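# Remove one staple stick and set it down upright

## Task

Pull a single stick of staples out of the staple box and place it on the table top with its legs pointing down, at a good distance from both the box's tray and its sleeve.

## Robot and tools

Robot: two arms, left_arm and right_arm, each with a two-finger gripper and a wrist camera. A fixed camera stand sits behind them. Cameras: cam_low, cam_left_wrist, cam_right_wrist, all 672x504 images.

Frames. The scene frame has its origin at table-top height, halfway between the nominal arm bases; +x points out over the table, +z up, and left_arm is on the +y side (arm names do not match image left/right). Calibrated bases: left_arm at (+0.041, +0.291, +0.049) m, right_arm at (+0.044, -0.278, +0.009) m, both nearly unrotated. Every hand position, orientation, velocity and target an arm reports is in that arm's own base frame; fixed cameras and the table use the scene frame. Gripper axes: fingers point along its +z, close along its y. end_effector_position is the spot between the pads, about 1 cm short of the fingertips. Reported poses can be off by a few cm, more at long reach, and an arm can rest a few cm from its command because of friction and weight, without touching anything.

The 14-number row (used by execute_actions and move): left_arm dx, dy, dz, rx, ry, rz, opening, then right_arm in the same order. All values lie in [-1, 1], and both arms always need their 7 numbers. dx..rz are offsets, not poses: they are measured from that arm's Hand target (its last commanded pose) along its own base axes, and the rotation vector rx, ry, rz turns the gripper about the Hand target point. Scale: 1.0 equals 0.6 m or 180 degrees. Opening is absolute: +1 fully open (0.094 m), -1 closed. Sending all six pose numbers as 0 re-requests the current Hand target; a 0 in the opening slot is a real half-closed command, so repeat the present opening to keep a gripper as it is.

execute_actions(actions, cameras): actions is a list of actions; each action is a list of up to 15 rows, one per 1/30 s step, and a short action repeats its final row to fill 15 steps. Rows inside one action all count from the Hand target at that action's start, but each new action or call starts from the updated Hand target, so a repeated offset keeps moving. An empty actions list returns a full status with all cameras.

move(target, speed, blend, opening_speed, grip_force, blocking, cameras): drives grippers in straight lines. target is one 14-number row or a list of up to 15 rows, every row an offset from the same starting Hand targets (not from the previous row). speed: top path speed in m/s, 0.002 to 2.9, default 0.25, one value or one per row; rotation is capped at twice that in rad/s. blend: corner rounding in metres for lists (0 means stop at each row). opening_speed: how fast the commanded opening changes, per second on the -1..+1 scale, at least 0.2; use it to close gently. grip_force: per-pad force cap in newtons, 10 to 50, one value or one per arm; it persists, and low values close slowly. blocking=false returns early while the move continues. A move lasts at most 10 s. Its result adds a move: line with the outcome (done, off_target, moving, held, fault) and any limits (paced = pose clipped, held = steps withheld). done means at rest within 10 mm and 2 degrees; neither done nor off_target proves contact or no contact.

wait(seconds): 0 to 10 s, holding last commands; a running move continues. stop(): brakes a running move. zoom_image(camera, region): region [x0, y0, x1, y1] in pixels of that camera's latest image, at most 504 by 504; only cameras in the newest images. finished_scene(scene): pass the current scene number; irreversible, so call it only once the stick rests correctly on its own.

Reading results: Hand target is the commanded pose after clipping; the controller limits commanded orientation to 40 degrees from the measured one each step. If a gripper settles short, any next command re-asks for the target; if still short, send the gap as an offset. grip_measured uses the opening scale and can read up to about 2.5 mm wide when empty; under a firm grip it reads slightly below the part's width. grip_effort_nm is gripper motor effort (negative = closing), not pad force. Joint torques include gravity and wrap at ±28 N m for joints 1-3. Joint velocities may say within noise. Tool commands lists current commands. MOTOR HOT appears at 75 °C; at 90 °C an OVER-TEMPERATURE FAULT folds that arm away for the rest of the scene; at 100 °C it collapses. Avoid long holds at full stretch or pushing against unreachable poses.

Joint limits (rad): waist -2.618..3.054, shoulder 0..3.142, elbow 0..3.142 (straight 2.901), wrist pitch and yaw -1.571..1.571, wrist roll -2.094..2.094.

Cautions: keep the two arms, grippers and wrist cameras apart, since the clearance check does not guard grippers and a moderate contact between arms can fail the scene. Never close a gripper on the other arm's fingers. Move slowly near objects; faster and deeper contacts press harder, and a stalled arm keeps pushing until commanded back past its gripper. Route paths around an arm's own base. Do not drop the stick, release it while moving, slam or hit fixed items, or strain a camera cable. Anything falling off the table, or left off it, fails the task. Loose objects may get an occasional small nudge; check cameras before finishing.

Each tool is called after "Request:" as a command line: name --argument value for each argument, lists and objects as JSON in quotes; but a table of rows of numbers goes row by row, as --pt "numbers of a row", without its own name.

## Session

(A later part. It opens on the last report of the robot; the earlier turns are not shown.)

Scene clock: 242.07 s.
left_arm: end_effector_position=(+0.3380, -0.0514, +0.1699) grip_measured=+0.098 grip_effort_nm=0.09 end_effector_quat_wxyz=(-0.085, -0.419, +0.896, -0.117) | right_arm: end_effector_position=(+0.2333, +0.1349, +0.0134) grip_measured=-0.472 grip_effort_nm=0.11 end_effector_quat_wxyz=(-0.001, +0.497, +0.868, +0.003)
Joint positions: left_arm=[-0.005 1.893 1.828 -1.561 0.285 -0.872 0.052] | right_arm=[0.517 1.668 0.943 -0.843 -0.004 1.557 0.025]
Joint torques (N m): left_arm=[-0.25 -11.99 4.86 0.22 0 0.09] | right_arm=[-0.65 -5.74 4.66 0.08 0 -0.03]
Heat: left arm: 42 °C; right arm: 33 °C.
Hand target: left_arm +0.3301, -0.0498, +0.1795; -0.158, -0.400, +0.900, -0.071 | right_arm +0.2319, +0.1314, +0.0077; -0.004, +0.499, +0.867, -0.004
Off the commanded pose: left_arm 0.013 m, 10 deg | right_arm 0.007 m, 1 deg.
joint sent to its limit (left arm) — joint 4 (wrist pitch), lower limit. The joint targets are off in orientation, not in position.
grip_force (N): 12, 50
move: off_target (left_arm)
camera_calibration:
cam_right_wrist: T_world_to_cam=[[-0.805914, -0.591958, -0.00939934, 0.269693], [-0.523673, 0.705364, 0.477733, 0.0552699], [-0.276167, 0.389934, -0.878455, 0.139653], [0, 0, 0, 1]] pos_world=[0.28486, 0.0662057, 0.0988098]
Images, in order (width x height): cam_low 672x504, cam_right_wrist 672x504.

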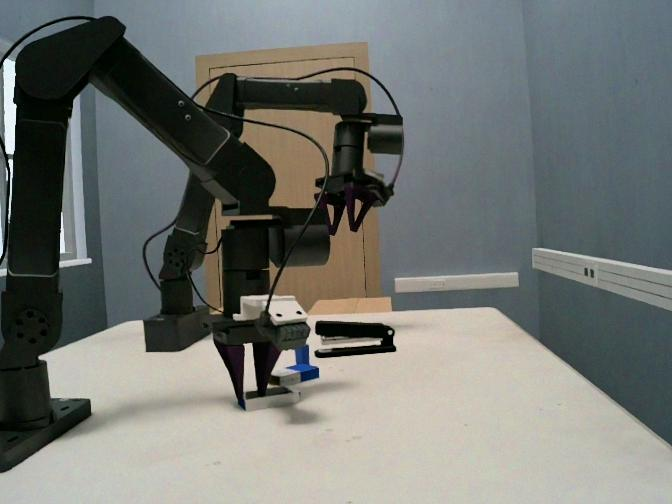

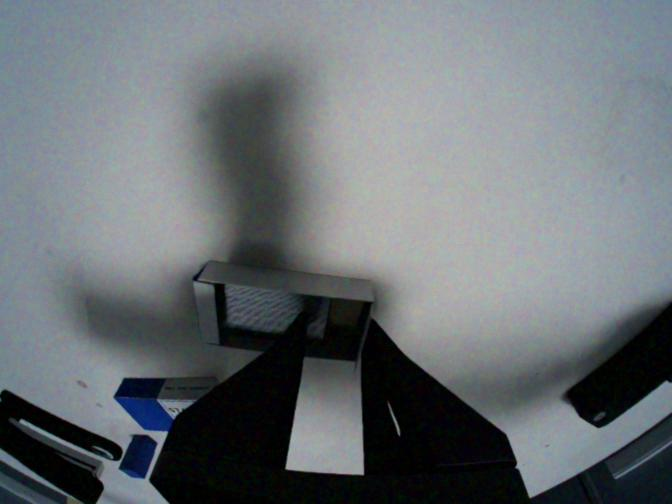

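Request:
move --target '[0, 0, 0, 0, 0, 0, 0.1, 0, 0, 0, 0, 0, 0, -0.6]' --speed 0.03 --opening_speed 0.25 --grip_force '[12, 20]' --cameras '["cam_right_wrist", "cam_low"]'

Request:
zoom_image --camera "cam_right_wrist" --region '[240, 240, 440, 390]'

Request:
zoom_image --camera "cam_low" --region '[210, 345, 310, 420]'

Scene clock: 243.40 s.
left_arm: end_effector_position=(+0.3380, -0.0514, +0.1699) grip_measured=+0.098 grip_effort_nm=0.09 end_effector_quat_wxyz=(-0.085, -0.419, +0.896, -0.117) | right_arm: end_effector_position=(+0.2335, +0.1349, +0.0134) grip_measured=-0.598 grip_effort_nm=-0.09 end_effector_quat_wxyz=(-0.001, +0.497, +0.868, +0.003)
Joint positions: left_arm=[-0.005 1.893 1.828 -1.561 0.285 -0.872 0.052] | right_arm=[0.517 1.668 0.943 -0.842 -0.004 1.557 0.019]
Joint torques (N m): left_arm=[-0.25 -11.97 4.88 0.22 0 0.09] | right_arm=[-0.65 -5.75 4.66 0.11 0 -0.03]
Heat: left arm: 42 °C; right arm: 33 °C.
Hand target: left_arm +0.3301, -0.0498, +0.1795; -0.158, -0.400, +0.900, -0.071 | right_arm +0.2320, +0.1314, +0.0077; -0.003, +0.499, +0.867, -0.004
Off the commanded pose: left_arm 0.013 m, 10 deg | right_arm 0.007 m, 1 deg.
joint sent to its limit (left arm) — joint 4 (wrist pitch), lower limit. The joint targets are off in orientation, not in position.
grip_force (N): 12, 20
move: off_target (left_arm)
camera_calibration:
cam_right_wrist: T_world_to_cam=[[-0.805911, -0.591949, -0.0101528, 0.269907], [-0.523988, 0.705193, 0.47764, 0.055314], [-0.275579, 0.390255, -0.878497, 0.139545], [0, 0, 0, 1]] pos_world=[0.284961, 0.0663061, 0.0989104]
Images, in order (width x height): cam_low 672x504, cam_right_wrist 672x504.

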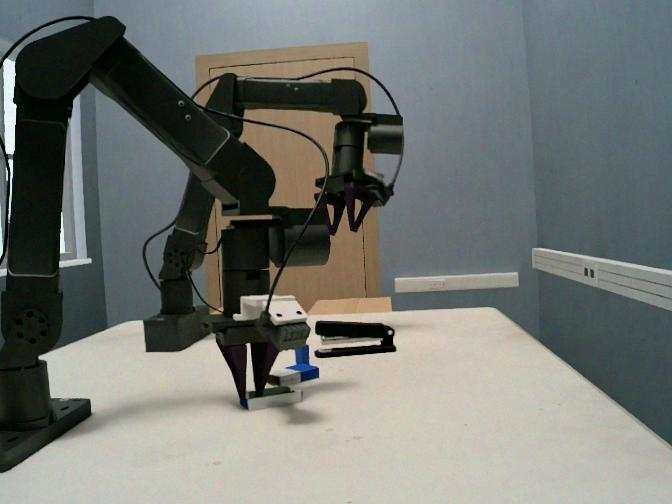

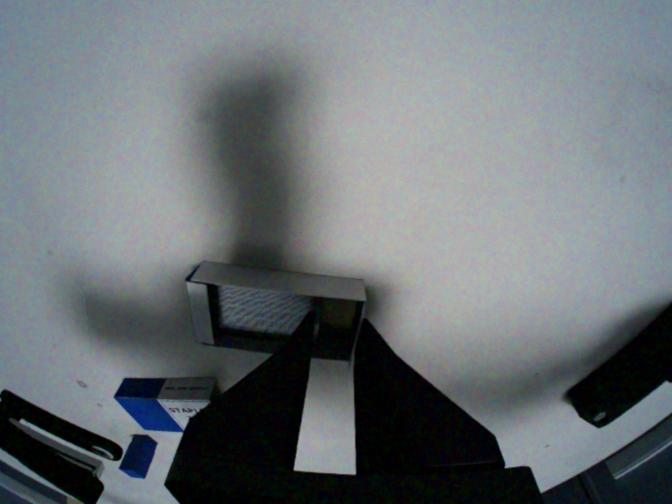

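Scaled by 2.520 from the camera's 672x504 image, which has a finer 960x720 frame.

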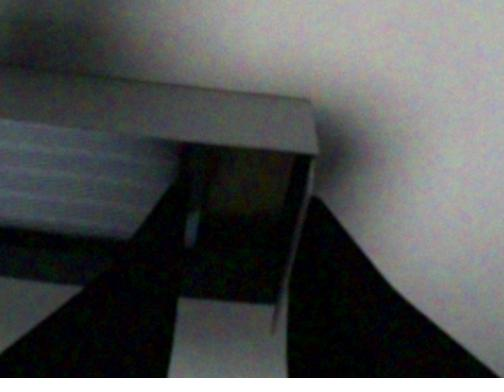

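Scaled by 5.040 from the camera's 672x504 image, which has a finer 960x720 frame.

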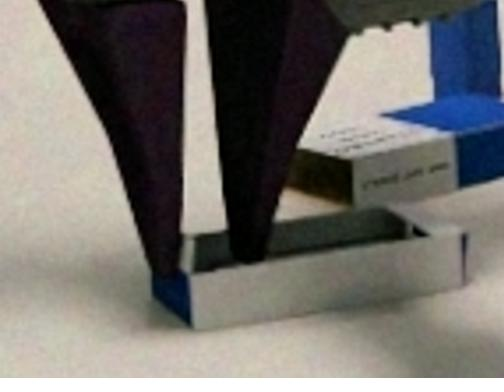

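Request:
move --pt "0 0 0 0 0 0 0.1 0 0 0.05 0 0 0 -0.6" --pt "0 0 0 0 0 0 0.1 0 0 0.17 0 0 0 -0.6" --pt "0 0 0 0 0 0 0.1 -0.0683 -0.0347 0.1705 -0.0766 -0.2857 0.4676 -0.6" --pt "0 0 0 0 0 0 0.1 -0.0683 -0.0347 0.0705 -0.0766 -0.2857 0.4676 0.1" --speed '[0.1, 0.2, 0.3, 0.15]' --blend '[0.01, 0.03, 0.02, 0]' --grip_force '[12, 50]' --cameras '["cam_right_wrist"]'

Request:
zoom_image --camera "cam_right_wrist" --region '[260, 110, 420, 290]'

Scene clock: 250.53 s.
left_arm: end_effector_position=(+0.3380, -0.0514, +0.1699) grip_measured=+0.098 grip_effort_nm=0.09 end_effector_quat_wxyz=(-0.085, -0.419, +0.896, -0.117) | right_arm: end_effector_position=(+0.1888, +0.1094, +0.0491) grip_measured=+0.098 grip_effort_nm=0.11 end_effector_quat_wxyz=(+0.389, -0.236, +0.885, +0.097)
Joint positions: left_arm=[-0.005 1.893 1.828 -1.561 0.285 -0.872 0.052] | right_arm=[0.544 0.45 0.153 -0.449 0.029 0.011 0.052]
Joint torques (N m): left_arm=[-0.24 -11.97 4.88 0.22 0 0.09] | right_arm=[-0.68 1.42 6.97 1.26 -0.11 -0.07]
Heat: left arm: 42 °C; right arm: 33 °C.
Hand target: left_arm +0.3301, -0.0498, +0.1795; -0.158, -0.400, +0.900, -0.071 | right_arm +0.1910, +0.1106, +0.0501; +0.395, -0.235, +0.882, +0.100
Off the commanded pose: left_arm 0.013 m, 10 deg | right_arm 0.003 m, 1 deg.
joint sent to its limit (left arm) — joint 4 (wrist pitch), lower limit. The joint targets are off in orientation, not in position.
grip_force (N): 12, 50
move: off_target (left_arm)
camera_calibration:
cam_right_wrist: T_world_to_cam=[[0.553567, -0.828709, 0.0824898, -0.0161829], [-0.772466, -0.54795, -0.32101, 0.256129], [0.311224, 0.11398, -0.943477, 0.0912323], [0, 0, 0, 1]] pos_world=[0.178415, 0.116536, 0.16963]
Images, in order (width x height): cam_right_wrist 672x504.

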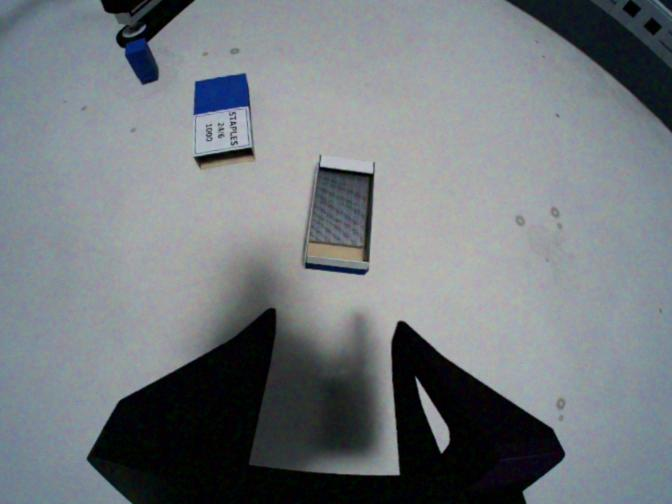

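Scaled by 2.800 from the camera's 672x504 image, which has a finer 960x720 frame.

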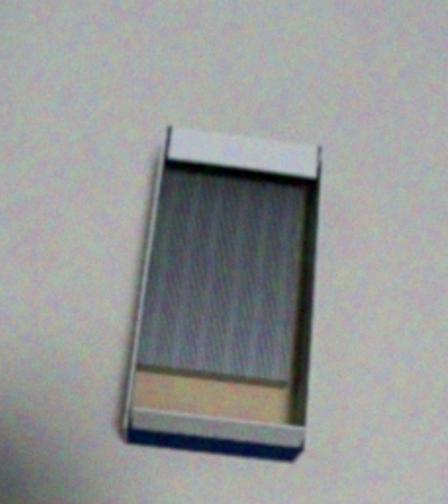

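Request:
execute_actions --actions '[]'

Scene clock: 252.30 s.
left_arm: end_effector_position=(+0.3380, -0.0514, +0.1699) grip_measured=+0.098 grip_effort_nm=0.09 end_effector_quat_wxyz=(-0.085, -0.419, +0.896, -0.117) | right_arm: end_effector_position=(+0.1888, +0.1094, +0.0491) grip_measured=+0.098 grip_effort_nm=0.11 end_effector_quat_wxyz=(+0.389, -0.236, +0.885, +0.097)
Joint positions: left_arm=[-0.005 1.893 1.828 -1.561 0.285 -0.872 0.052] | right_arm=[0.544 0.45 0.153 -0.449 0.029 0.011 0.052]
Joint velocities: within noise
Joint torques (N m): left_arm=[-0.24 -11.97 4.88 0.22 0 0.09] | right_arm=[-0.68 1.43 6.97 1.27 -0.11 -0.07]
Motor temperatures (°C): left_arm=[26 42 37 29 25 22 25] | right_arm=[27 26 33 30 26 25 24]
Heat: left arm: 42 °C; right arm: 33 °C.
Hand target: left_arm +0.3301, -0.0498, +0.1795; -0.158, -0.400, +0.900, -0.071 | right_arm +0.1910, +0.1106, +0.0501; +0.395, -0.235, +0.882, +0.100
Tool commands: left_gripper/opening=+0.1 right_gripper/opening=+0.1
Off the commanded pose: left_arm 0.013 m, 10 deg | right_arm 0.003 m, 1 deg.
grip_force (N): 12, 50
camera_calibration:
cam_left_wrist: T_world_to_cam=[[0.845922, -0.524271, 0.0977502, -0.332659], [-0.436822, -0.575992, 0.690956, 0.0343581], [-0.305945, -0.627194, -0.716257, 0.313857], [0, 0, 0, 1]] pos_world=[0.392435, 0.0422356, 0.23358]
cam_right_wrist: T_world_to_cam=[[0.553567, -0.828709, 0.0824898, -0.0161829], [-0.772466, -0.54795, -0.32101, 0.256129], [0.311224, 0.11398, -0.943477, 0.0912323], [0, 0, 0, 1]] pos_world=[0.178415, 0.116536, 0.16963]

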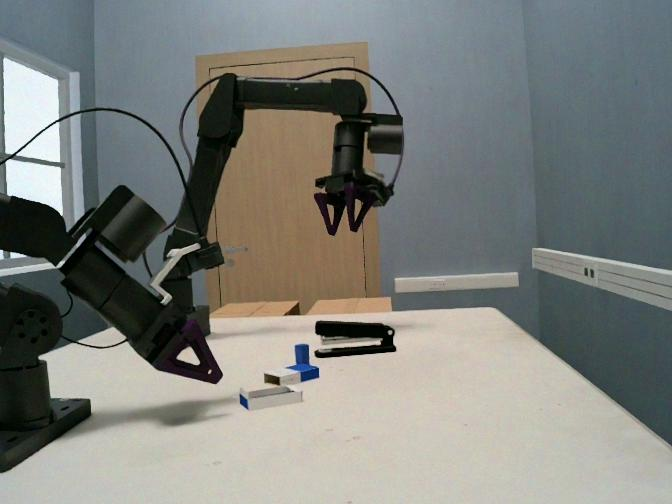

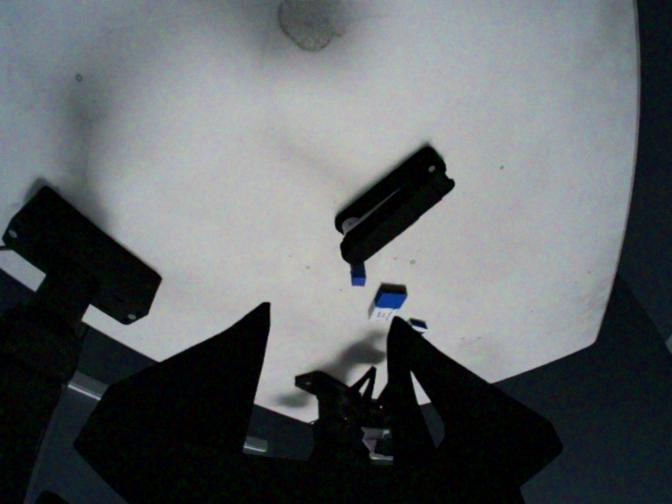

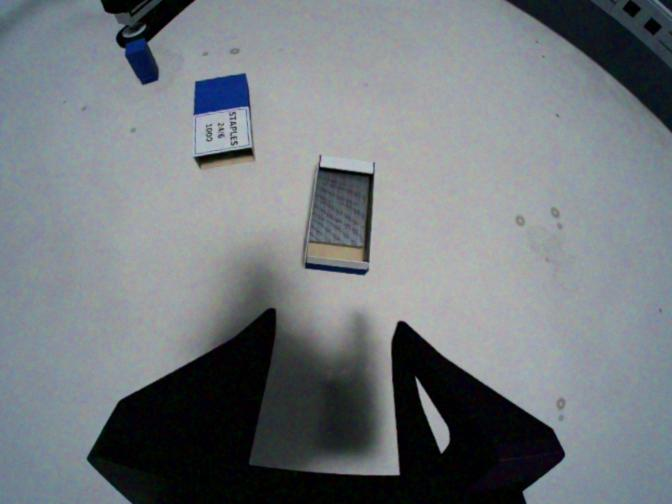

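Request:
move --pt "0 0 0 0 0 0 0.1 0.01 0.0058 -0.045 0 0 0 0.1" --pt "0 0 0 0 0 0 0.1 0.046 0.0267 -0.059 0 0 0 0.1" --speed '[0.12,0.06]' --cameras '["cam_right_wrist"]'

Scene clock: 255.07 s.
left_arm: end_effector_position=(+0.3380, -0.0514, +0.1699) grip_measured=+0.098 grip_effort_nm=0.09 end_effector_quat_wxyz=(-0.085, -0.419, +0.896, -0.117) | right_arm: end_effector_position=(+0.2145, +0.1255, +0.0106) grip_measured=+0.098 grip_effort_nm=0.11 end_effector_quat_wxyz=(+0.387, -0.236, +0.886, +0.099)
Joint positions: left_arm=[-0.005 1.893 1.828 -1.561 0.285 -0.872 0.052] | right_arm=[0.542 0.922 0.057 0.116 0.022 0.01 0.052]
Joint torques (N m): left_arm=[-0.25 -11.97 4.88 0.22 0 0.09] | right_arm=[-0.7 -0.53 6.86 1.19 -0.07 -0.08]
Heat: left arm: 42 °C; right arm: 33 °C.
Hand target: left_arm +0.3301, -0.0498, +0.1795; -0.158, -0.400, +0.900, -0.071 | right_arm +0.2186, +0.1267, +0.0147; +0.395, -0.236, +0.882, +0.101
Off the commanded pose: left_arm 0.013 m, 10 deg | right_arm 0.006 m, 1 deg.
joint sent to its limit (left arm) — joint 4 (wrist pitch), lower limit. The joint targets are off in orientation, not in position.
grip_force (N): 12, 50
move: off_target (left_arm)
camera_calibration:
cam_right_wrist: T_world_to_cam=[[0.556359, -0.827206, 0.0787079, -0.0145744], [-0.772662, -0.54986, -0.317252, 0.272642], [0.305711, 0.115691, -0.94507, 0.0460238], [0, 0, 0, 1]] pos_world=[0.204699, 0.132534, 0.131139]
Images, in order (width x height): cam_right_wrist 672x504.

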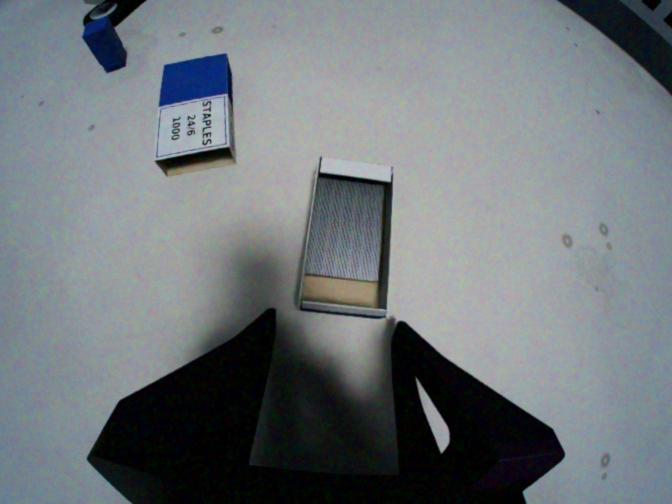

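Request:
move --pt "0 0 0 0 0 0 0.1 0.0115 0.0028 0.0067 0 0 0 0.1" --speed '[0.05]' --cameras '["cam_right_wrist"]'

Scene clock: 256.17 s.
left_arm: end_effector_position=(+0.3380, -0.0514, +0.1699) grip_measured=+0.098 grip_effort_nm=0.09 end_effector_quat_wxyz=(-0.085, -0.419, +0.896, -0.117) | right_arm: end_effector_position=(+0.2178, +0.1254, +0.0103) grip_measured=+0.098 grip_effort_nm=0.11 end_effector_quat_wxyz=(+0.384, -0.236, +0.887, +0.099)
Joint positions: left_arm=[-0.005 1.893 1.828 -1.561 0.285 -0.872 0.052] | right_arm=[0.525 0.956 0.069 0.13 0.009 0.001 0.052]
Joint torques (N m): left_arm=[-0.25 -11.97 4.88 0.22 0 0.09] | right_arm=[-0.73 -0.58 8.18 1.11 -0.07 -0.05]
Heat: left arm: 42 °C; right arm: 33 °C.
Hand target: left_arm +0.3301, -0.0498, +0.1795; -0.158, -0.400, +0.900, -0.071 | right_arm +0.2255, +0.1283, +0.0187; +0.395, -0.235, +0.882, +0.100
Off the commanded pose: left_arm 0.013 m, 10 deg | right_arm 0.012 m, 1 deg.
joint sent to its limit (left arm) — joint 4 (wrist pitch), lower limit. The joint targets are off in orientation, not in position.
grip_force (N): 12, 50
move: off_target (left_arm, right_arm)
camera_calibration:
cam_right_wrist: T_world_to_cam=[[0.5564, -0.827417, 0.0761595, -0.0164523], [-0.775127, -0.549877, -0.311148, 0.275583], [0.299328, 0.11409, -0.947305, 0.0463946], [0, 0, 0, 1]] pos_world=[0.208879, 0.132631, 0.13095]
Images, in order (width x height): cam_right_wrist 672x504.

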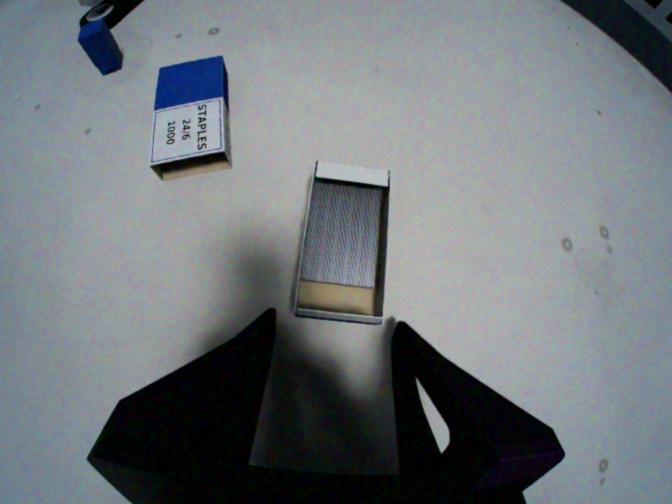

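Request:
move --pt "0 0 0 0 0 0 0.1 0.0 0.0 0.012 0 0 0 0.1" --speed '[0.05]' --cameras '["cam_right_wrist"]'

Scene clock: 257.40 s.
left_arm: end_effector_position=(+0.3380, -0.0514, +0.1699) grip_measured=+0.098 grip_effort_nm=0.09 end_effector_quat_wxyz=(-0.085, -0.419, +0.896, -0.117) | right_arm: end_effector_position=(+0.2169, +0.1249, +0.0126) grip_measured=+0.098 grip_effort_nm=0.11 end_effector_quat_wxyz=(+0.378, -0.238, +0.889, +0.097)
Joint positions: left_arm=[-0.005 1.893 1.828 -1.561 0.285 -0.872 0.052] | right_arm=[0.525 0.934 0.086 0.079 0.009 -0.001 0.052]
Joint torques (N m): left_arm=[-0.25 -11.99 4.88 0.22 -0.01 0.08] | right_arm=[-0.73 -1.98 8.76 0.99 -0.07 -0.08]
Heat: left arm: 42 °C; right arm: 33 °C.
Hand target: left_arm +0.3301, -0.0498, +0.1795; -0.158, -0.400, +0.900, -0.071 | right_arm +0.2255, +0.1282, +0.0259; +0.395, -0.235, +0.882, +0.100
Off the commanded pose: left_arm 0.013 m, 10 deg | right_arm 0.016 m, 2 deg.
joint sent to its limit (left arm) — joint 4 (wrist pitch), lower limit. The joint targets are off in orientation, not in position.
grip_force (N): 12, 50
move: off_target (left_arm, right_arm)
camera_calibration:
cam_right_wrist: T_world_to_cam=[[0.558475, -0.825949, 0.0769053, -0.0171976], [-0.777345, -0.553455, -0.299036, 0.276045], [0.289552, 0.107222, -0.951138, 0.0519339], [0, 0, 0, 1]] pos_world=[0.209149, 0.133006, 0.133266]
Images, in order (width x height): cam_right_wrist 672x504.

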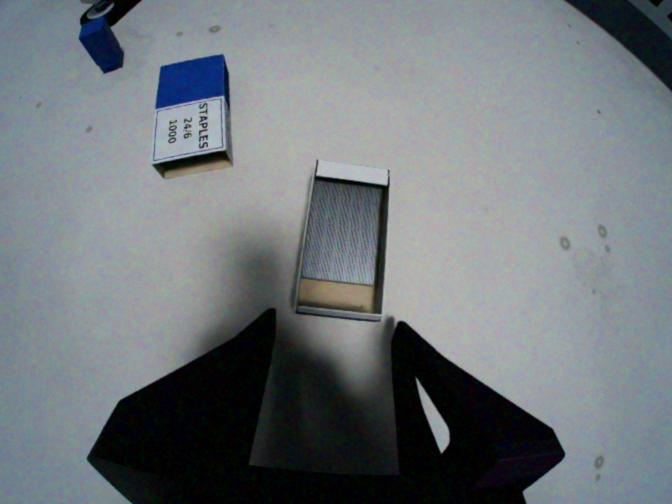

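Request:
move --pt "0 0 0 0 0 0 0.1 0.008 0.005 0.003 0 0 0 0.1" --speed '[0.05]' --cameras '["cam_right_wrist"]'

Scene clock: 258.37 s.
left_arm: end_effector_position=(+0.3380, -0.0514, +0.1699) grip_measured=+0.098 grip_effort_nm=0.09 end_effector_quat_wxyz=(-0.085, -0.419, +0.896, -0.117) | right_arm: end_effector_position=(+0.2203, +0.1268, +0.0157) grip_measured=+0.098 grip_effort_nm=0.11 end_effector_quat_wxyz=(+0.378, -0.238, +0.889, +0.097)
Joint positions: left_arm=[-0.005 1.893 1.828 -1.561 0.285 -0.872 0.052] | right_arm=[0.525 0.951 0.105 0.078 0.009 -0.001 0.052]
Joint torques (N m): left_arm=[-0.25 -11.97 4.88 0.22 0 0.09] | right_arm=[-0.57 -0.88 8.81 1.14 -0.05 -0.06]
Heat: left arm: 42 °C; right arm: 33 °C.
Hand target: left_arm +0.3301, -0.0498, +0.1795; -0.158, -0.400, +0.900, -0.071 | right_arm +0.2303, +0.1312, +0.0276; +0.395, -0.235, +0.883, +0.100
Off the commanded pose: left_arm 0.013 m, 10 deg | right_arm 0.016 m, 2 deg.
joint sent to its limit (left arm) — joint 4 (wrist pitch), lower limit. The joint targets are off in orientation, not in position.
grip_force (N): 12, 50
move: off_target (left_arm, right_arm)
camera_calibration:
cam_right_wrist: T_world_to_cam=[[0.558404, -0.82599, 0.0769769, -0.0177471], [-0.777284, -0.553374, -0.299344, 0.280656], [0.289852, 0.107322, -0.951035, 0.0535073], [0, 0, 0, 1]] pos_world=[0.21255, 0.134906, 0.136266]
Images, in order (width x height): cam_right_wrist 672x504.

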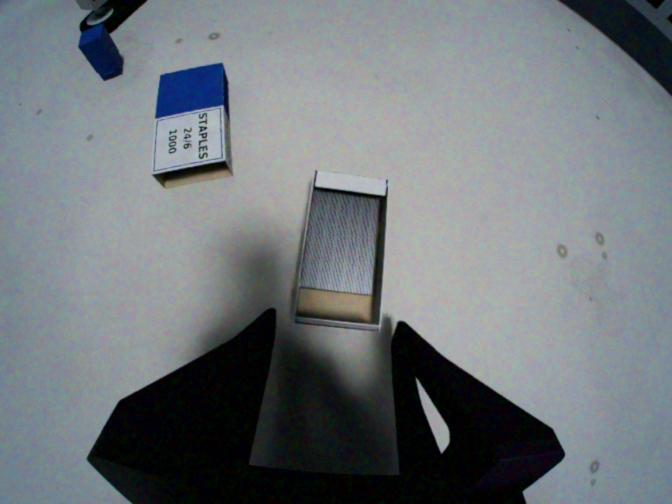

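Request:
move --pt "0 0 0 0 0 0 0.1 0.005 0.003 0.0 0 0 0 0.1" --pt "0 0 0 0 0 0 0.1 0.005 0.003 0.0 0 0 0 -0.26" --speed '[0.05,0.05]' --opening_speed 0.5 --grip_force '[12,50]' --cameras '["cam_right_wrist"]'

Scene clock: 260.30 s.
left_arm: end_effector_position=(+0.3380, -0.0514, +0.1699) grip_measured=+0.098 grip_effort_nm=0.09 end_effector_quat_wxyz=(-0.085, -0.419, +0.896, -0.117) | right_arm: end_effector_position=(+0.2211, +0.1273, +0.0139) grip_measured=-0.257 grip_effort_nm=-0.62 end_effector_quat_wxyz=(+0.373, -0.238, +0.892, +0.096)
Joint positions: left_arm=[-0.005 1.893 1.828 -1.561 0.285 -0.872 0.052] | right_arm=[0.525 0.976 0.113 0.082 0.009 -0.001 0.035]
Joint velocities: left_arm=[within noise] | right_arm=[-0.002 0.002 -0.007 0.066 -0.066 0.022 0.004]
Joint torques (N m): left_arm=[-0.25 -11.97 4.88 0.22 0 0.09] | right_arm=[-0.53 -1.03 8.76 1.23 -0.05 -0.06]
Heat: left arm: 42 °C; right arm: 33 °C.
Hand target: left_arm +0.3301, -0.0498, +0.1795; -0.158, -0.400, +0.900, -0.071 | right_arm +0.2333, +0.1330, +0.0277; +0.395, -0.235, +0.883, +0.100
Off the commanded pose: left_arm 0.013 m, 10 deg | right_arm 0.019 m, 3 deg.
joint sent to its limit (left arm) — joint 4 (wrist pitch), lower limit. The joint targets are off in orientation, not in position.
grip_force (N): 12, 50
move: off_target (left_arm, right_arm); target 2's new opening was sent with right_arm's hand 0.019 m and 3 deg from that target
camera_calibration:
cam_right_wrist: T_world_to_cam=[[0.559205, -0.825524, 0.0761526, -0.017865], [-0.78025, -0.555121, -0.288187, 0.28171], [0.280179, 0.101738, -0.954541, 0.0545154], [0, 0, 0, 1]] pos_world=[0.21452, 0.136089, 0.134583]
Images, in order (width x height): cam_right_wrist 672x504.

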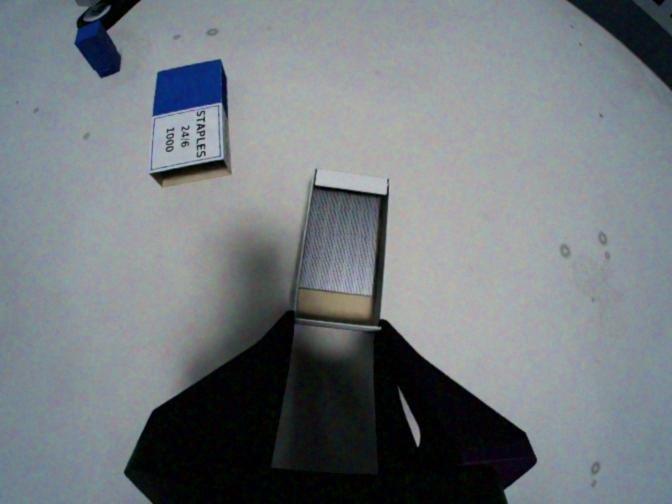

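Request:
move --pt "0 0 0 0 0 0 0.1 -0.005 -0.003 0.045 0 0 0 -0.26" --pt "0 0 0 0 0 0 0.1 0.0788 0.0485 0.142 0.0903 -0.1564 0 -0.26" --speed '[0.1,0.25]' --blend '[0.02,0]' --cameras '["cam_right_wrist","cam_low"]'

Scene clock: 263.40 s.
left_arm: end_effector_position=(+0.3380, -0.0514, +0.1699) grip_measured=+0.098 grip_effort_nm=0.09 end_effector_quat_wxyz=(-0.085, -0.419, +0.896, -0.117) | right_arm: end_effector_position=(+0.2815, +0.1623, +0.1112) grip_measured=-0.257 grip_effort_nm=-0.56 end_effector_quat_wxyz=(+0.621, -0.197, +0.741, +0.163)
Joint positions: left_arm=[-0.005 1.893 1.828 -1.561 0.285 -0.872 0.052] | right_arm=[0.525 1.31 0.023 1.11 0.009 -0.001 0.035]
Joint torques (N m): left_arm=[-0.24 -11.97 4.88 0.22 0 0.09] | right_arm=[0.47 -2.28 4.4 1.55 0.06 -0.02]
Heat: left arm: 42 °C; right arm: 33 °C.
Hand target: left_arm +0.3301, -0.0498, +0.1795; -0.158, -0.400, +0.900, -0.071 | right_arm +0.2806, +0.1621, +0.1129; +0.626, -0.195, +0.737, +0.163
Off the commanded pose: left_arm 0.013 m, 10 deg | right_arm 0.002 m, 1 deg.
joint sent to its limit (left arm) — joint 4 (wrist pitch), lower limit. The joint targets are off in orientation, not in position.
grip_force (N): 12, 50
move: off_target (left_arm); blend cut to 0.0132 m at target 1
camera_calibration:
cam_right_wrist: T_world_to_cam=[[0.511084, -0.853401, 0.102468, -0.0149642], [-0.493002, -0.388707, -0.778368, 0.323016], [0.70409, 0.347294, -0.61939, -0.0695658], [0, 0, 0, 1]] pos_world=[0.215876, 0.136948, 0.20987]
Images, in order (width x height): cam_low 672x504, cam_right_wrist 672x504.

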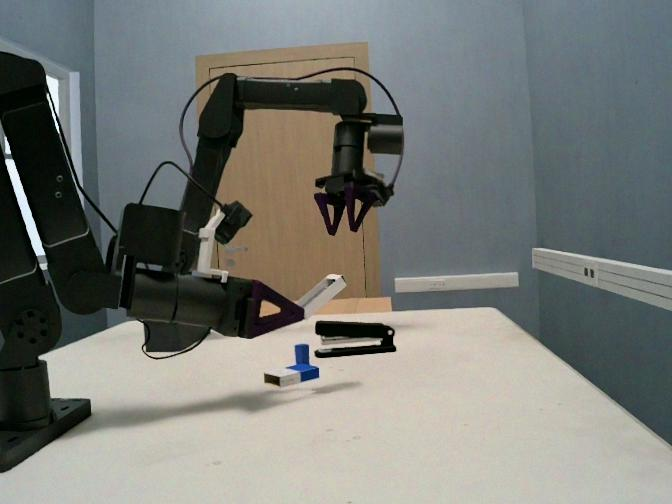

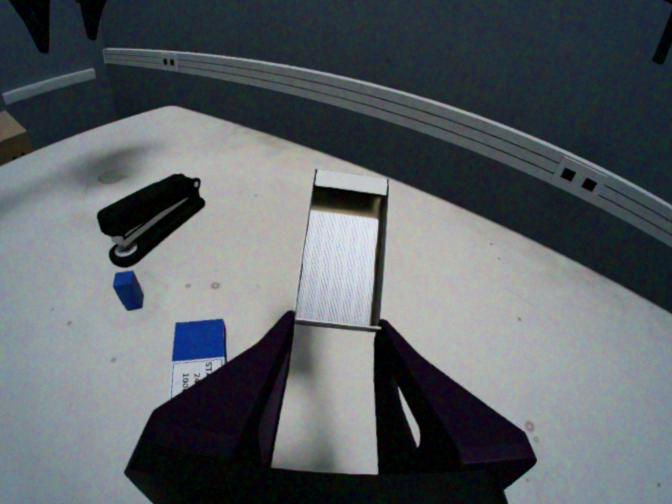

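Request:
move --target '[0,0,0,0,0,0,0.1,-0.1042,-0.0602,-0.03,-0.1489,0.2579,0,-0.26]' --speed 0.2 --cameras '["cam_right_wrist","cam_low"]'

Scene clock: 266.70 s.
left_arm: end_effector_position=(+0.3380, -0.0514, +0.1699) grip_measured=+0.098 grip_effort_nm=0.09 end_effector_quat_wxyz=(-0.085, -0.419, +0.896, -0.117) | right_arm: end_effector_position=(+0.2121, +0.1221, +0.0844) grip_measured=-0.258 grip_effort_nm=-0.63 end_effector_quat_wxyz=(+0.214, -0.253, +0.942, +0.053)
Joint positions: left_arm=[-0.005 1.893 1.828 -1.561 0.285 -0.872 0.052] | right_arm=[0.525 1.044 0.66 -0.742 0.009 -0.001 0.035]
Joint velocities: left_arm=[within noise] | right_arm=[0.002 0.002 0.012 0.007 0.037 0.022 -0.005]
Joint torques (N m): left_arm=[-0.25 -11.97 4.88 0.22 -0.01 0.09] | right_arm=[0.38 -2.1 9.54 0.64 0.02 0.03]
Heat: left arm: 42 °C; right arm: 33 °C.
Hand target: left_arm +0.3301, -0.0498, +0.1795; -0.158, -0.400, +0.900, -0.071 | right_arm +0.2180, +0.1260, +0.0948; +0.226, -0.252, +0.939, +0.055
Off the commanded pose: left_arm 0.013 m, 10 deg | right_arm 0.013 m, 1 deg.
joint sent to its limit (left arm) — joint 4 (wrist pitch), lower limit. The joint targets are off in orientation, not in position.
grip_force (N): 12, 50
move: off_target (left_arm, right_arm)
camera_calibration:
cam_right_wrist: T_world_to_cam=[[0.577928, -0.814682, 0.0478885, -0.0254246], [-0.81595, -0.575753, 0.0522962, 0.273498], [-0.0150328, -0.069298, -0.997483, 0.211869], [0, 0, 0, 1]] pos_world=[0.241039, 0.151436, 0.198251]
Images, in order (width x height): cam_low 672x504, cam_right_wrist 672x504.

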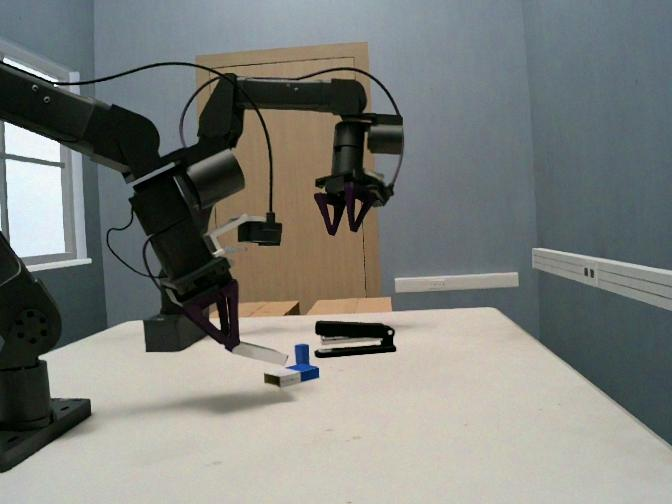

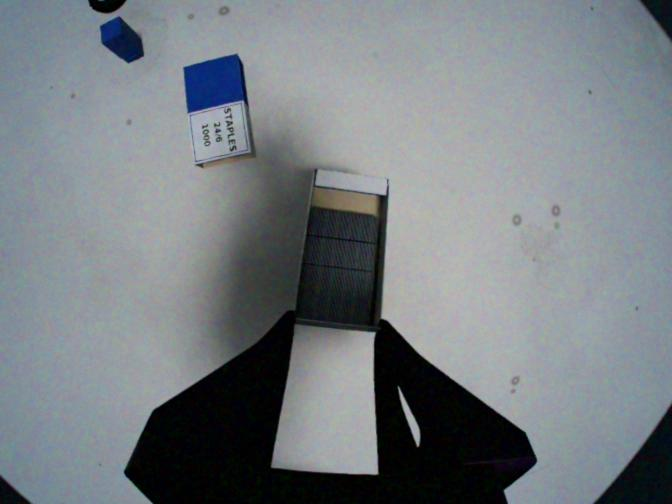

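Request:
zoom_image --camera "cam_right_wrist" --region '[270, 180, 430, 340]'

Scaled by 3.150 from the camera's 672x504 image, which has a finer 960x720 frame.

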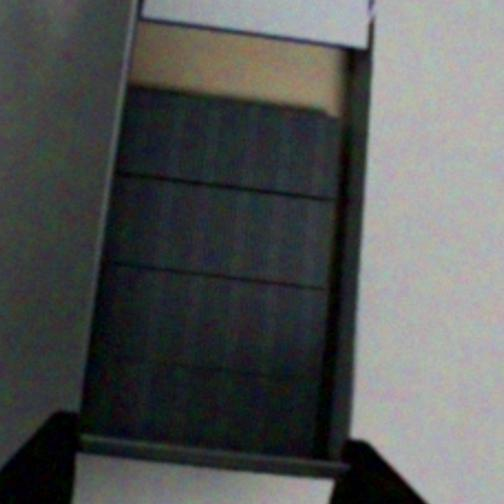

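Request:
execute_actions --actions '[[[0,0,0,0,0,0,0.1,0,0,0,0.0096,0.00555,-0.02178,-0.26],[0,0,0,0,0,0,0.1,0,0,0,0.0096,0.00555,-0.02178,-0.26],[0,0,0,0,0,0,0.1,0,0,0,0.0096,0.00555,-0.02178,-0.26],[0,0,0,0,0,0,0.1,0,0,0,-0.0096,-0.00555,0.02178,-0.26],[0,0,0,0,0,0,0.1,0,0,0,-0.0096,-0.00555,0.02178,-0.26],[0,0,0,0,0,0,0.1,0,0,0,-0.0096,-0.00555,0.02178,-0.26],[0,0,0,0,0,0,0.1,0,0,0,0.0096,0.00555,-0.02178,-0.26],[0,0,0,0,0,0,0.1,0,0,0,0.0096,0.00555,-0.02178,-0.26],[0,0,0,0,0,0,0.1,0,0,0,0.0096,0.00555,-0.02178,-0.26],[0,0,0,0,0,0,0.1,0,0,0,-0.0096,-0.00555,0.02178,-0.26],[0,0,0,0,0,0,0.1,0,0,0,-0.0096,-0.00555,0.02178,-0.26],[0,0,0,0,0,0,0.1,0,0,0,-0.0096,-0.00555,0.02178,-0.26],[0,0,0,0,0,0,0.1,0,0,0,0,0,0,-0.26]]]' --cameras '["cam_right_wrist"]'

Request:
zoom_image --camera "cam_right_wrist" --region '[270, 180, 430, 340]'

Scene clock: 268.40 s.
left_arm: end_effector_position=(+0.3380, -0.0514, +0.1699) grip_measured=+0.098 grip_effort_nm=0.09 end_effector_quat_wxyz=(-0.085, -0.419, +0.896, -0.117) | right_arm: end_effector_position=(+0.2118, +0.1220, +0.0842) grip_measured=-0.257 grip_effort_nm=-0.58 end_effector_quat_wxyz=(+0.214, -0.255, +0.942, +0.052)
Joint positions: left_arm=[-0.005 1.893 1.828 -1.561 0.285 -0.872 0.052] | right_arm=[0.527 1.044 0.66 -0.743 0.011 -0.005 0.035]
Joint torques (N m): left_arm=[-0.24 -11.97 4.86 0.22 0 0.08] | right_arm=[0.25 -2.13 9.51 0.62 -0.01 0.06]
Heat: left arm: 42 °C; right arm: 33 °C.
Hand target: left_arm +0.3301, -0.0498, +0.1795; -0.158, -0.400, +0.900, -0.071 | right_arm +0.2180, +0.1260, +0.0948; +0.226, -0.252, +0.939, +0.055
Off the commanded pose: left_arm 0.013 m, 10 deg | right_arm 0.013 m, 2 deg.
joint sent to its limit (left arm) — joint 4 (wrist pitch), lower limit. The joint targets are off in orientation, not in position.
grip_force (N): 12, 50
camera_calibration:
cam_right_wrist: T_world_to_cam=[[0.581472, -0.81198, 0.050772, -0.0265693], [-0.813441, -0.579156, 0.0537734, 0.273001], [-0.0142581, -0.0725678, -0.997262, 0.211963], [0, 0, 0, 1]] pos_world=[0.240542, 0.151918, 0.198051]
Images, in order (width x height): cam_right_wrist 672x504.

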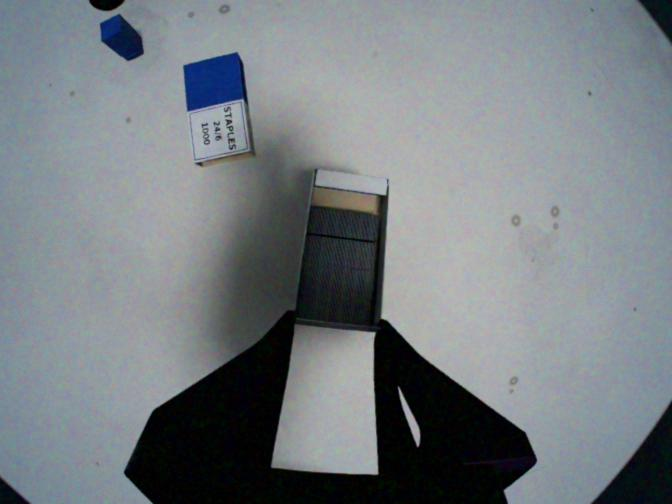

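Scaled by 3.150 from the camera's 672x504 image, which has a finer 960x720 frame.

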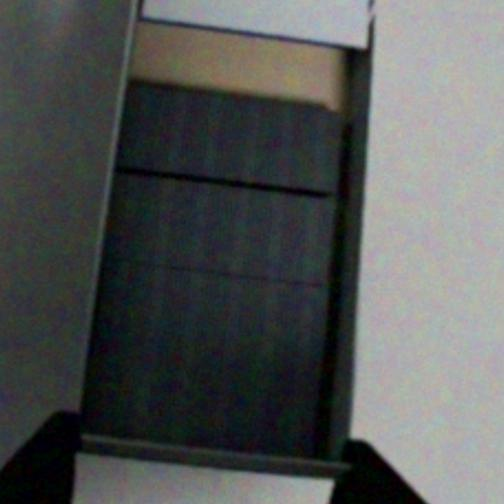

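Request:
execute_actions --actions '[[[0,0,0,0,0,0,0.1,0,0,0,0.0096,0.00555,-0.02178,-0.26],[0,0,0,0,0,0,0.1,0,0,0,0.0096,0.00555,-0.02178,-0.26],[0,0,0,0,0,0,0.1,0,0,0,0.0096,0.00555,-0.02178,-0.26],[0,0,0,0,0,0,0.1,0,0,0,-0.0096,-0.00555,0.02178,-0.26],[0,0,0,0,0,0,0.1,0,0,0,-0.0096,-0.00555,0.02178,-0.26],[0,0,0,0,0,0,0.1,0,0,0,-0.0096,-0.00555,0.02178,-0.26],[0,0,0,0,0,0,0.1,0,0,0,0.0096,0.00555,-0.02178,-0.26],[0,0,0,0,0,0,0.1,0,0,0,0.0096,0.00555,-0.02178,-0.26],[0,0,0,0,0,0,0.1,0,0,0,0.0096,0.00555,-0.02178,-0.26],[0,0,0,0,0,0,0.1,0,0,0,-0.0096,-0.00555,0.02178,-0.26],[0,0,0,0,0,0,0.1,0,0,0,-0.0096,-0.00555,0.02178,-0.26],[0,0,0,0,0,0,0.1,0,0,0,-0.0096,-0.00555,0.02178,-0.26],[0,0,0,0,0,0,0.1,0,0,0,0,0,0,-0.26]],[[0,0,0,0,0,0,0.1,0,0,0,0,0,0,-0.26]],[[0,0,0,0,0,0,0.1,0,0,0,0.0096,0.00555,-0.02178,-0.26],[0,0,0,0,0,0,0.1,0,0,0,0.0096,0.00555,-0.02178,-0.26],[0,0,0,0,0,0,0.1,0,0,0,0.0096,0.00555,-0.02178,-0.26],[0,0,0,0,0,0,0.1,0,0,0,-0.0096,-0.00555,0.02178,-0.26],[0,0,0,0,0,0,0.1,0,0,0,-0.0096,-0.00555,0.02178,-0.26],[0,0,0,0,0,0,0.1,0,0,0,-0.0096,-0.00555,0.02178,-0.26],[0,0,0,0,0,0,0.1,0,0,0,0.0096,0.00555,-0.02178,-0.26],[0,0,0,0,0,0,0.1,0,0,0,0.0096,0.00555,-0.02178,-0.26],[0,0,0,0,0,0,0.1,0,0,0,0.0096,0.00555,-0.02178,-0.26],[0,0,0,0,0,0,0.1,0,0,0,-0.0096,-0.00555,0.02178,-0.26],[0,0,0,0,0,0,0.1,0,0,0,-0.0096,-0.00555,0.02178,-0.26],[0,0,0,0,0,0,0.1,0,0,0,-0.0096,-0.00555,0.02178,-0.26],[0,0,0,0,0,0,0.1,0,0,0,0,0,0,-0.26]]]' --cameras '["cam_right_wrist"]'

Request:
zoom_image --camera "cam_right_wrist" --region '[270, 180, 430, 340]'

Scene clock: 270.90 s.
left_arm: end_effector_position=(+0.3380, -0.0514, +0.1699) grip_measured=+0.098 grip_effort_nm=0.09 end_effector_quat_wxyz=(-0.085, -0.419, +0.896, -0.117) | right_arm: end_effector_position=(+0.2119, +0.1218, +0.0842) grip_measured=-0.258 grip_effort_nm=-0.63 end_effector_quat_wxyz=(+0.214, -0.255, +0.942, +0.051)
Joint positions: left_arm=[-0.005 1.893 1.828 -1.561 0.285 -0.872 0.052] | right_arm=[0.527 1.044 0.66 -0.743 0.012 -0.005 0.035]
Joint velocities: left_arm=[within noise] | right_arm=[0.007 -0.012 -0.017 0.051 0.022 0.037 -0.004]
Joint torques (N m): left_arm=[-0.27 -11.97 4.86 0.22 -0.01 0.09] | right_arm=[0.23 -2.13 9.52 0.62 -0.02 0.02]
Heat: left arm: 42 °C; right arm: 33 °C.
Hand target: left_arm +0.3301, -0.0498, +0.1795; -0.158, -0.400, +0.900, -0.071 | right_arm +0.2180, +0.1260, +0.0948; +0.226, -0.252, +0.939, +0.055
Off the commanded pose: left_arm 0.013 m, 10 deg | right_arm 0.013 m, 2 deg.
joint sent to its limit (left arm) — joint 4 (wrist pitch), lower limit. The joint targets are off in orientation, not in position.
grip_force (N): 12, 50
camera_calibration:
cam_right_wrist: T_world_to_cam=[[0.580978, -0.812267, 0.0518351, -0.0267578], [-0.813803, -0.57864, 0.0538603, 0.273017], [-0.0137551, -0.0734752, -0.997202, 0.211961], [0, 0, 0, 1]] pos_world=[0.240643, 0.151818, 0.19805]
Images, in order (width x height): cam_right_wrist 672x504.

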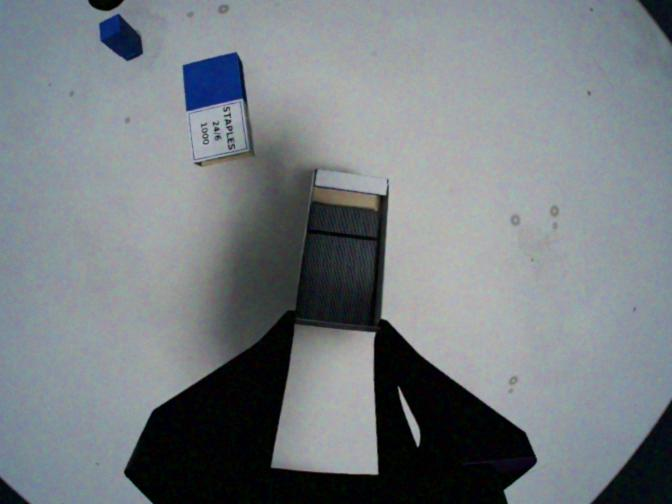

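Scaled by 3.150 from the camera's 672x504 image, which has a finer 960x720 frame.

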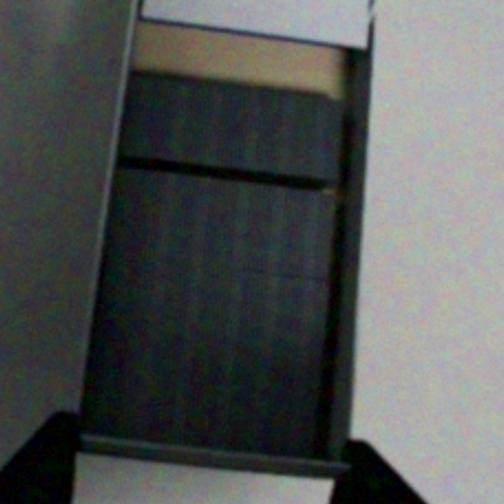

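Request:
execute_actions --actions '[[[0,0,0,0,0,0,0.1,0,0,0,0.0096,0.00555,-0.02178,-0.26],[0,0,0,0,0,0,0.1,0,0,0,0.0096,0.00555,-0.02178,-0.26],[0,0,0,0,0,0,0.1,0,0,0,0.0096,0.00555,-0.02178,-0.26],[0,0,0,0,0,0,0.1,0,0,0,-0.0096,-0.00555,0.02178,-0.26],[0,0,0,0,0,0,0.1,0,0,0,-0.0096,-0.00555,0.02178,-0.26],[0,0,0,0,0,0,0.1,0,0,0,-0.0096,-0.00555,0.02178,-0.26],[0,0,0,0,0,0,0.1,0,0,0,0.0096,0.00555,-0.02178,-0.26],[0,0,0,0,0,0,0.1,0,0,0,0.0096,0.00555,-0.02178,-0.26],[0,0,0,0,0,0,0.1,0,0,0,0.0096,0.00555,-0.02178,-0.26],[0,0,0,0,0,0,0.1,0,0,0,-0.0096,-0.00555,0.02178,-0.26],[0,0,0,0,0,0,0.1,0,0,0,-0.0096,-0.00555,0.02178,-0.26],[0,0,0,0,0,0,0.1,0,0,0,-0.0096,-0.00555,0.02178,-0.26],[0,0,0,0,0,0,0.1,0,0,0,0,0,0,-0.26]],[[0,0,0,0,0,0,0.1,0,0,0,0,0,0,-0.26]],[[0,0,0,0,0,0,0.1,0,0,0,0.0096,0.00555,-0.02178,-0.26],[0,0,0,0,0,0,0.1,0,0,0,0.0096,0.00555,-0.02178,-0.26],[0,0,0,0,0,0,0.1,0,0,0,0.0096,0.00555,-0.02178,-0.26],[0,0,0,0,0,0,0.1,0,0,0,-0.0096,-0.00555,0.02178,-0.26],[0,0,0,0,0,0,0.1,0,0,0,-0.0096,-0.00555,0.02178,-0.26],[0,0,0,0,0,0,0.1,0,0,0,-0.0096,-0.00555,0.02178,-0.26],[0,0,0,0,0,0,0.1,0,0,0,0.0096,0.00555,-0.02178,-0.26],[0,0,0,0,0,0,0.1,0,0,0,0.0096,0.00555,-0.02178,-0.26],[0,0,0,0,0,0,0.1,0,0,0,0.0096,0.00555,-0.02178,-0.26],[0,0,0,0,0,0,0.1,0,0,0,-0.0096,-0.00555,0.02178,-0.26],[0,0,0,0,0,0,0.1,0,0,0,-0.0096,-0.00555,0.02178,-0.26],[0,0,0,0,0,0,0.1,0,0,0,-0.0096,-0.00555,0.02178,-0.26],[0,0,0,0,0,0,0.1,0,0,0,0,0,0,-0.26]],[[0,0,0,0,0,0,0.1,0,0,0,0,0,0,-0.26]],[[0,0,0,0,0,0,0.1,0,0,0,0.0096,0.00555,-0.02178,-0.26],[0,0,0,0,0,0,0.1,0,0,0,0.0096,0.00555,-0.02178,-0.26],[0,0,0,0,0,0,0.1,0,0,0,0.0096,0.00555,-0.02178,-0.26],[0,0,0,0,0,0,0.1,0,0,0,-0.0096,-0.00555,0.02178,-0.26],[0,0,0,0,0,0,0.1,0,0,0,-0.0096,-0.00555,0.02178,-0.26],[0,0,0,0,0,0,0.1,0,0,0,-0.0096,-0.00555,0.02178,-0.26],[0,0,0,0,0,0,0.1,0,0,0,0.0096,0.00555,-0.02178,-0.26],[0,0,0,0,0,0,0.1,0,0,0,0.0096,0.00555,-0.02178,-0.26],[0,0,0,0,0,0,0.1,0,0,0,0.0096,0.00555,-0.02178,-0.26],[0,0,0,0,0,0,0.1,0,0,0,-0.0096,-0.00555,0.02178,-0.26],[0,0,0,0,0,0,0.1,0,0,0,-0.0096,-0.00555,0.02178,-0.26],[0,0,0,0,0,0,0.1,0,0,0,-0.0096,-0.00555,0.02178,-0.26],[0,0,0,0,0,0,0.1,0,0,0,0,0,0,-0.26]]]' --cameras '["cam_right_wrist"]'

Request:
zoom_image --camera "cam_right_wrist" --region '[270, 180, 430, 340]'

Scene clock: 274.57 s.
left_arm: end_effector_position=(+0.3380, -0.0514, +0.1699) grip_measured=+0.098 grip_effort_nm=0.09 end_effector_quat_wxyz=(-0.085, -0.419, +0.896, -0.117) | right_arm: end_effector_position=(+0.2119, +0.1217, +0.0842) grip_measured=-0.257 grip_effort_nm=-0.61 end_effector_quat_wxyz=(+0.214, -0.255, +0.942, +0.051)
Joint positions: left_arm=[-0.005 1.893 1.828 -1.561 0.285 -0.872 0.052] | right_arm=[0.527 1.044 0.66 -0.743 0.013 -0.005 0.035]
Joint torques (N m): left_arm=[-0.25 -11.96 4.86 0.22 0 0.09] | right_arm=[0.21 -2.11 9.51 0.62 -0.03 0.09]
Heat: left arm: 42 °C; right arm: 33 °C.
Hand target: left_arm +0.3301, -0.0498, +0.1795; -0.158, -0.400, +0.900, -0.071 | right_arm +0.2180, +0.1260, +0.0948; +0.226, -0.252, +0.939, +0.055
Off the commanded pose: left_arm 0.013 m, 10 deg | right_arm 0.013 m, 2 deg.
joint sent to its limit (left arm) — joint 4 (wrist pitch), lower limit. The joint targets are off in orientation, not in position.
grip_force (N): 12, 50
camera_calibration:
cam_right_wrist: T_world_to_cam=[[0.580718, -0.812415, 0.0524228, -0.0268658], [-0.813988, -0.578343, 0.0542461, 0.272887], [-0.013752, -0.0741733, -0.997151, 0.211949], [0, 0, 0, 1]] pos_world=[0.240643, 0.151717, 0.19795]
Images, in order (width x height): cam_right_wrist 672x504.

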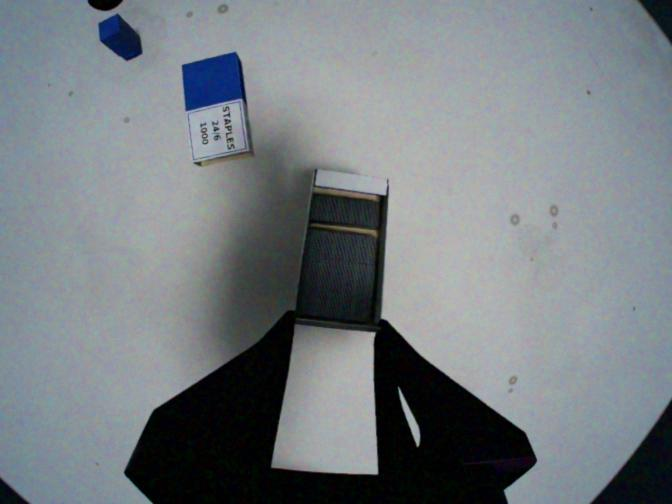

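Scaled by 3.150 from the camera's 672x504 image, which has a finer 960x720 frame.

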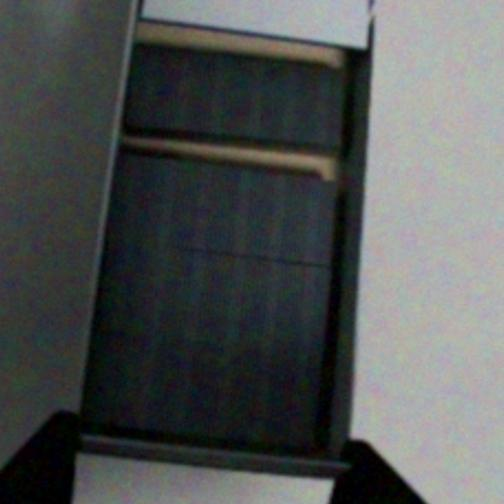

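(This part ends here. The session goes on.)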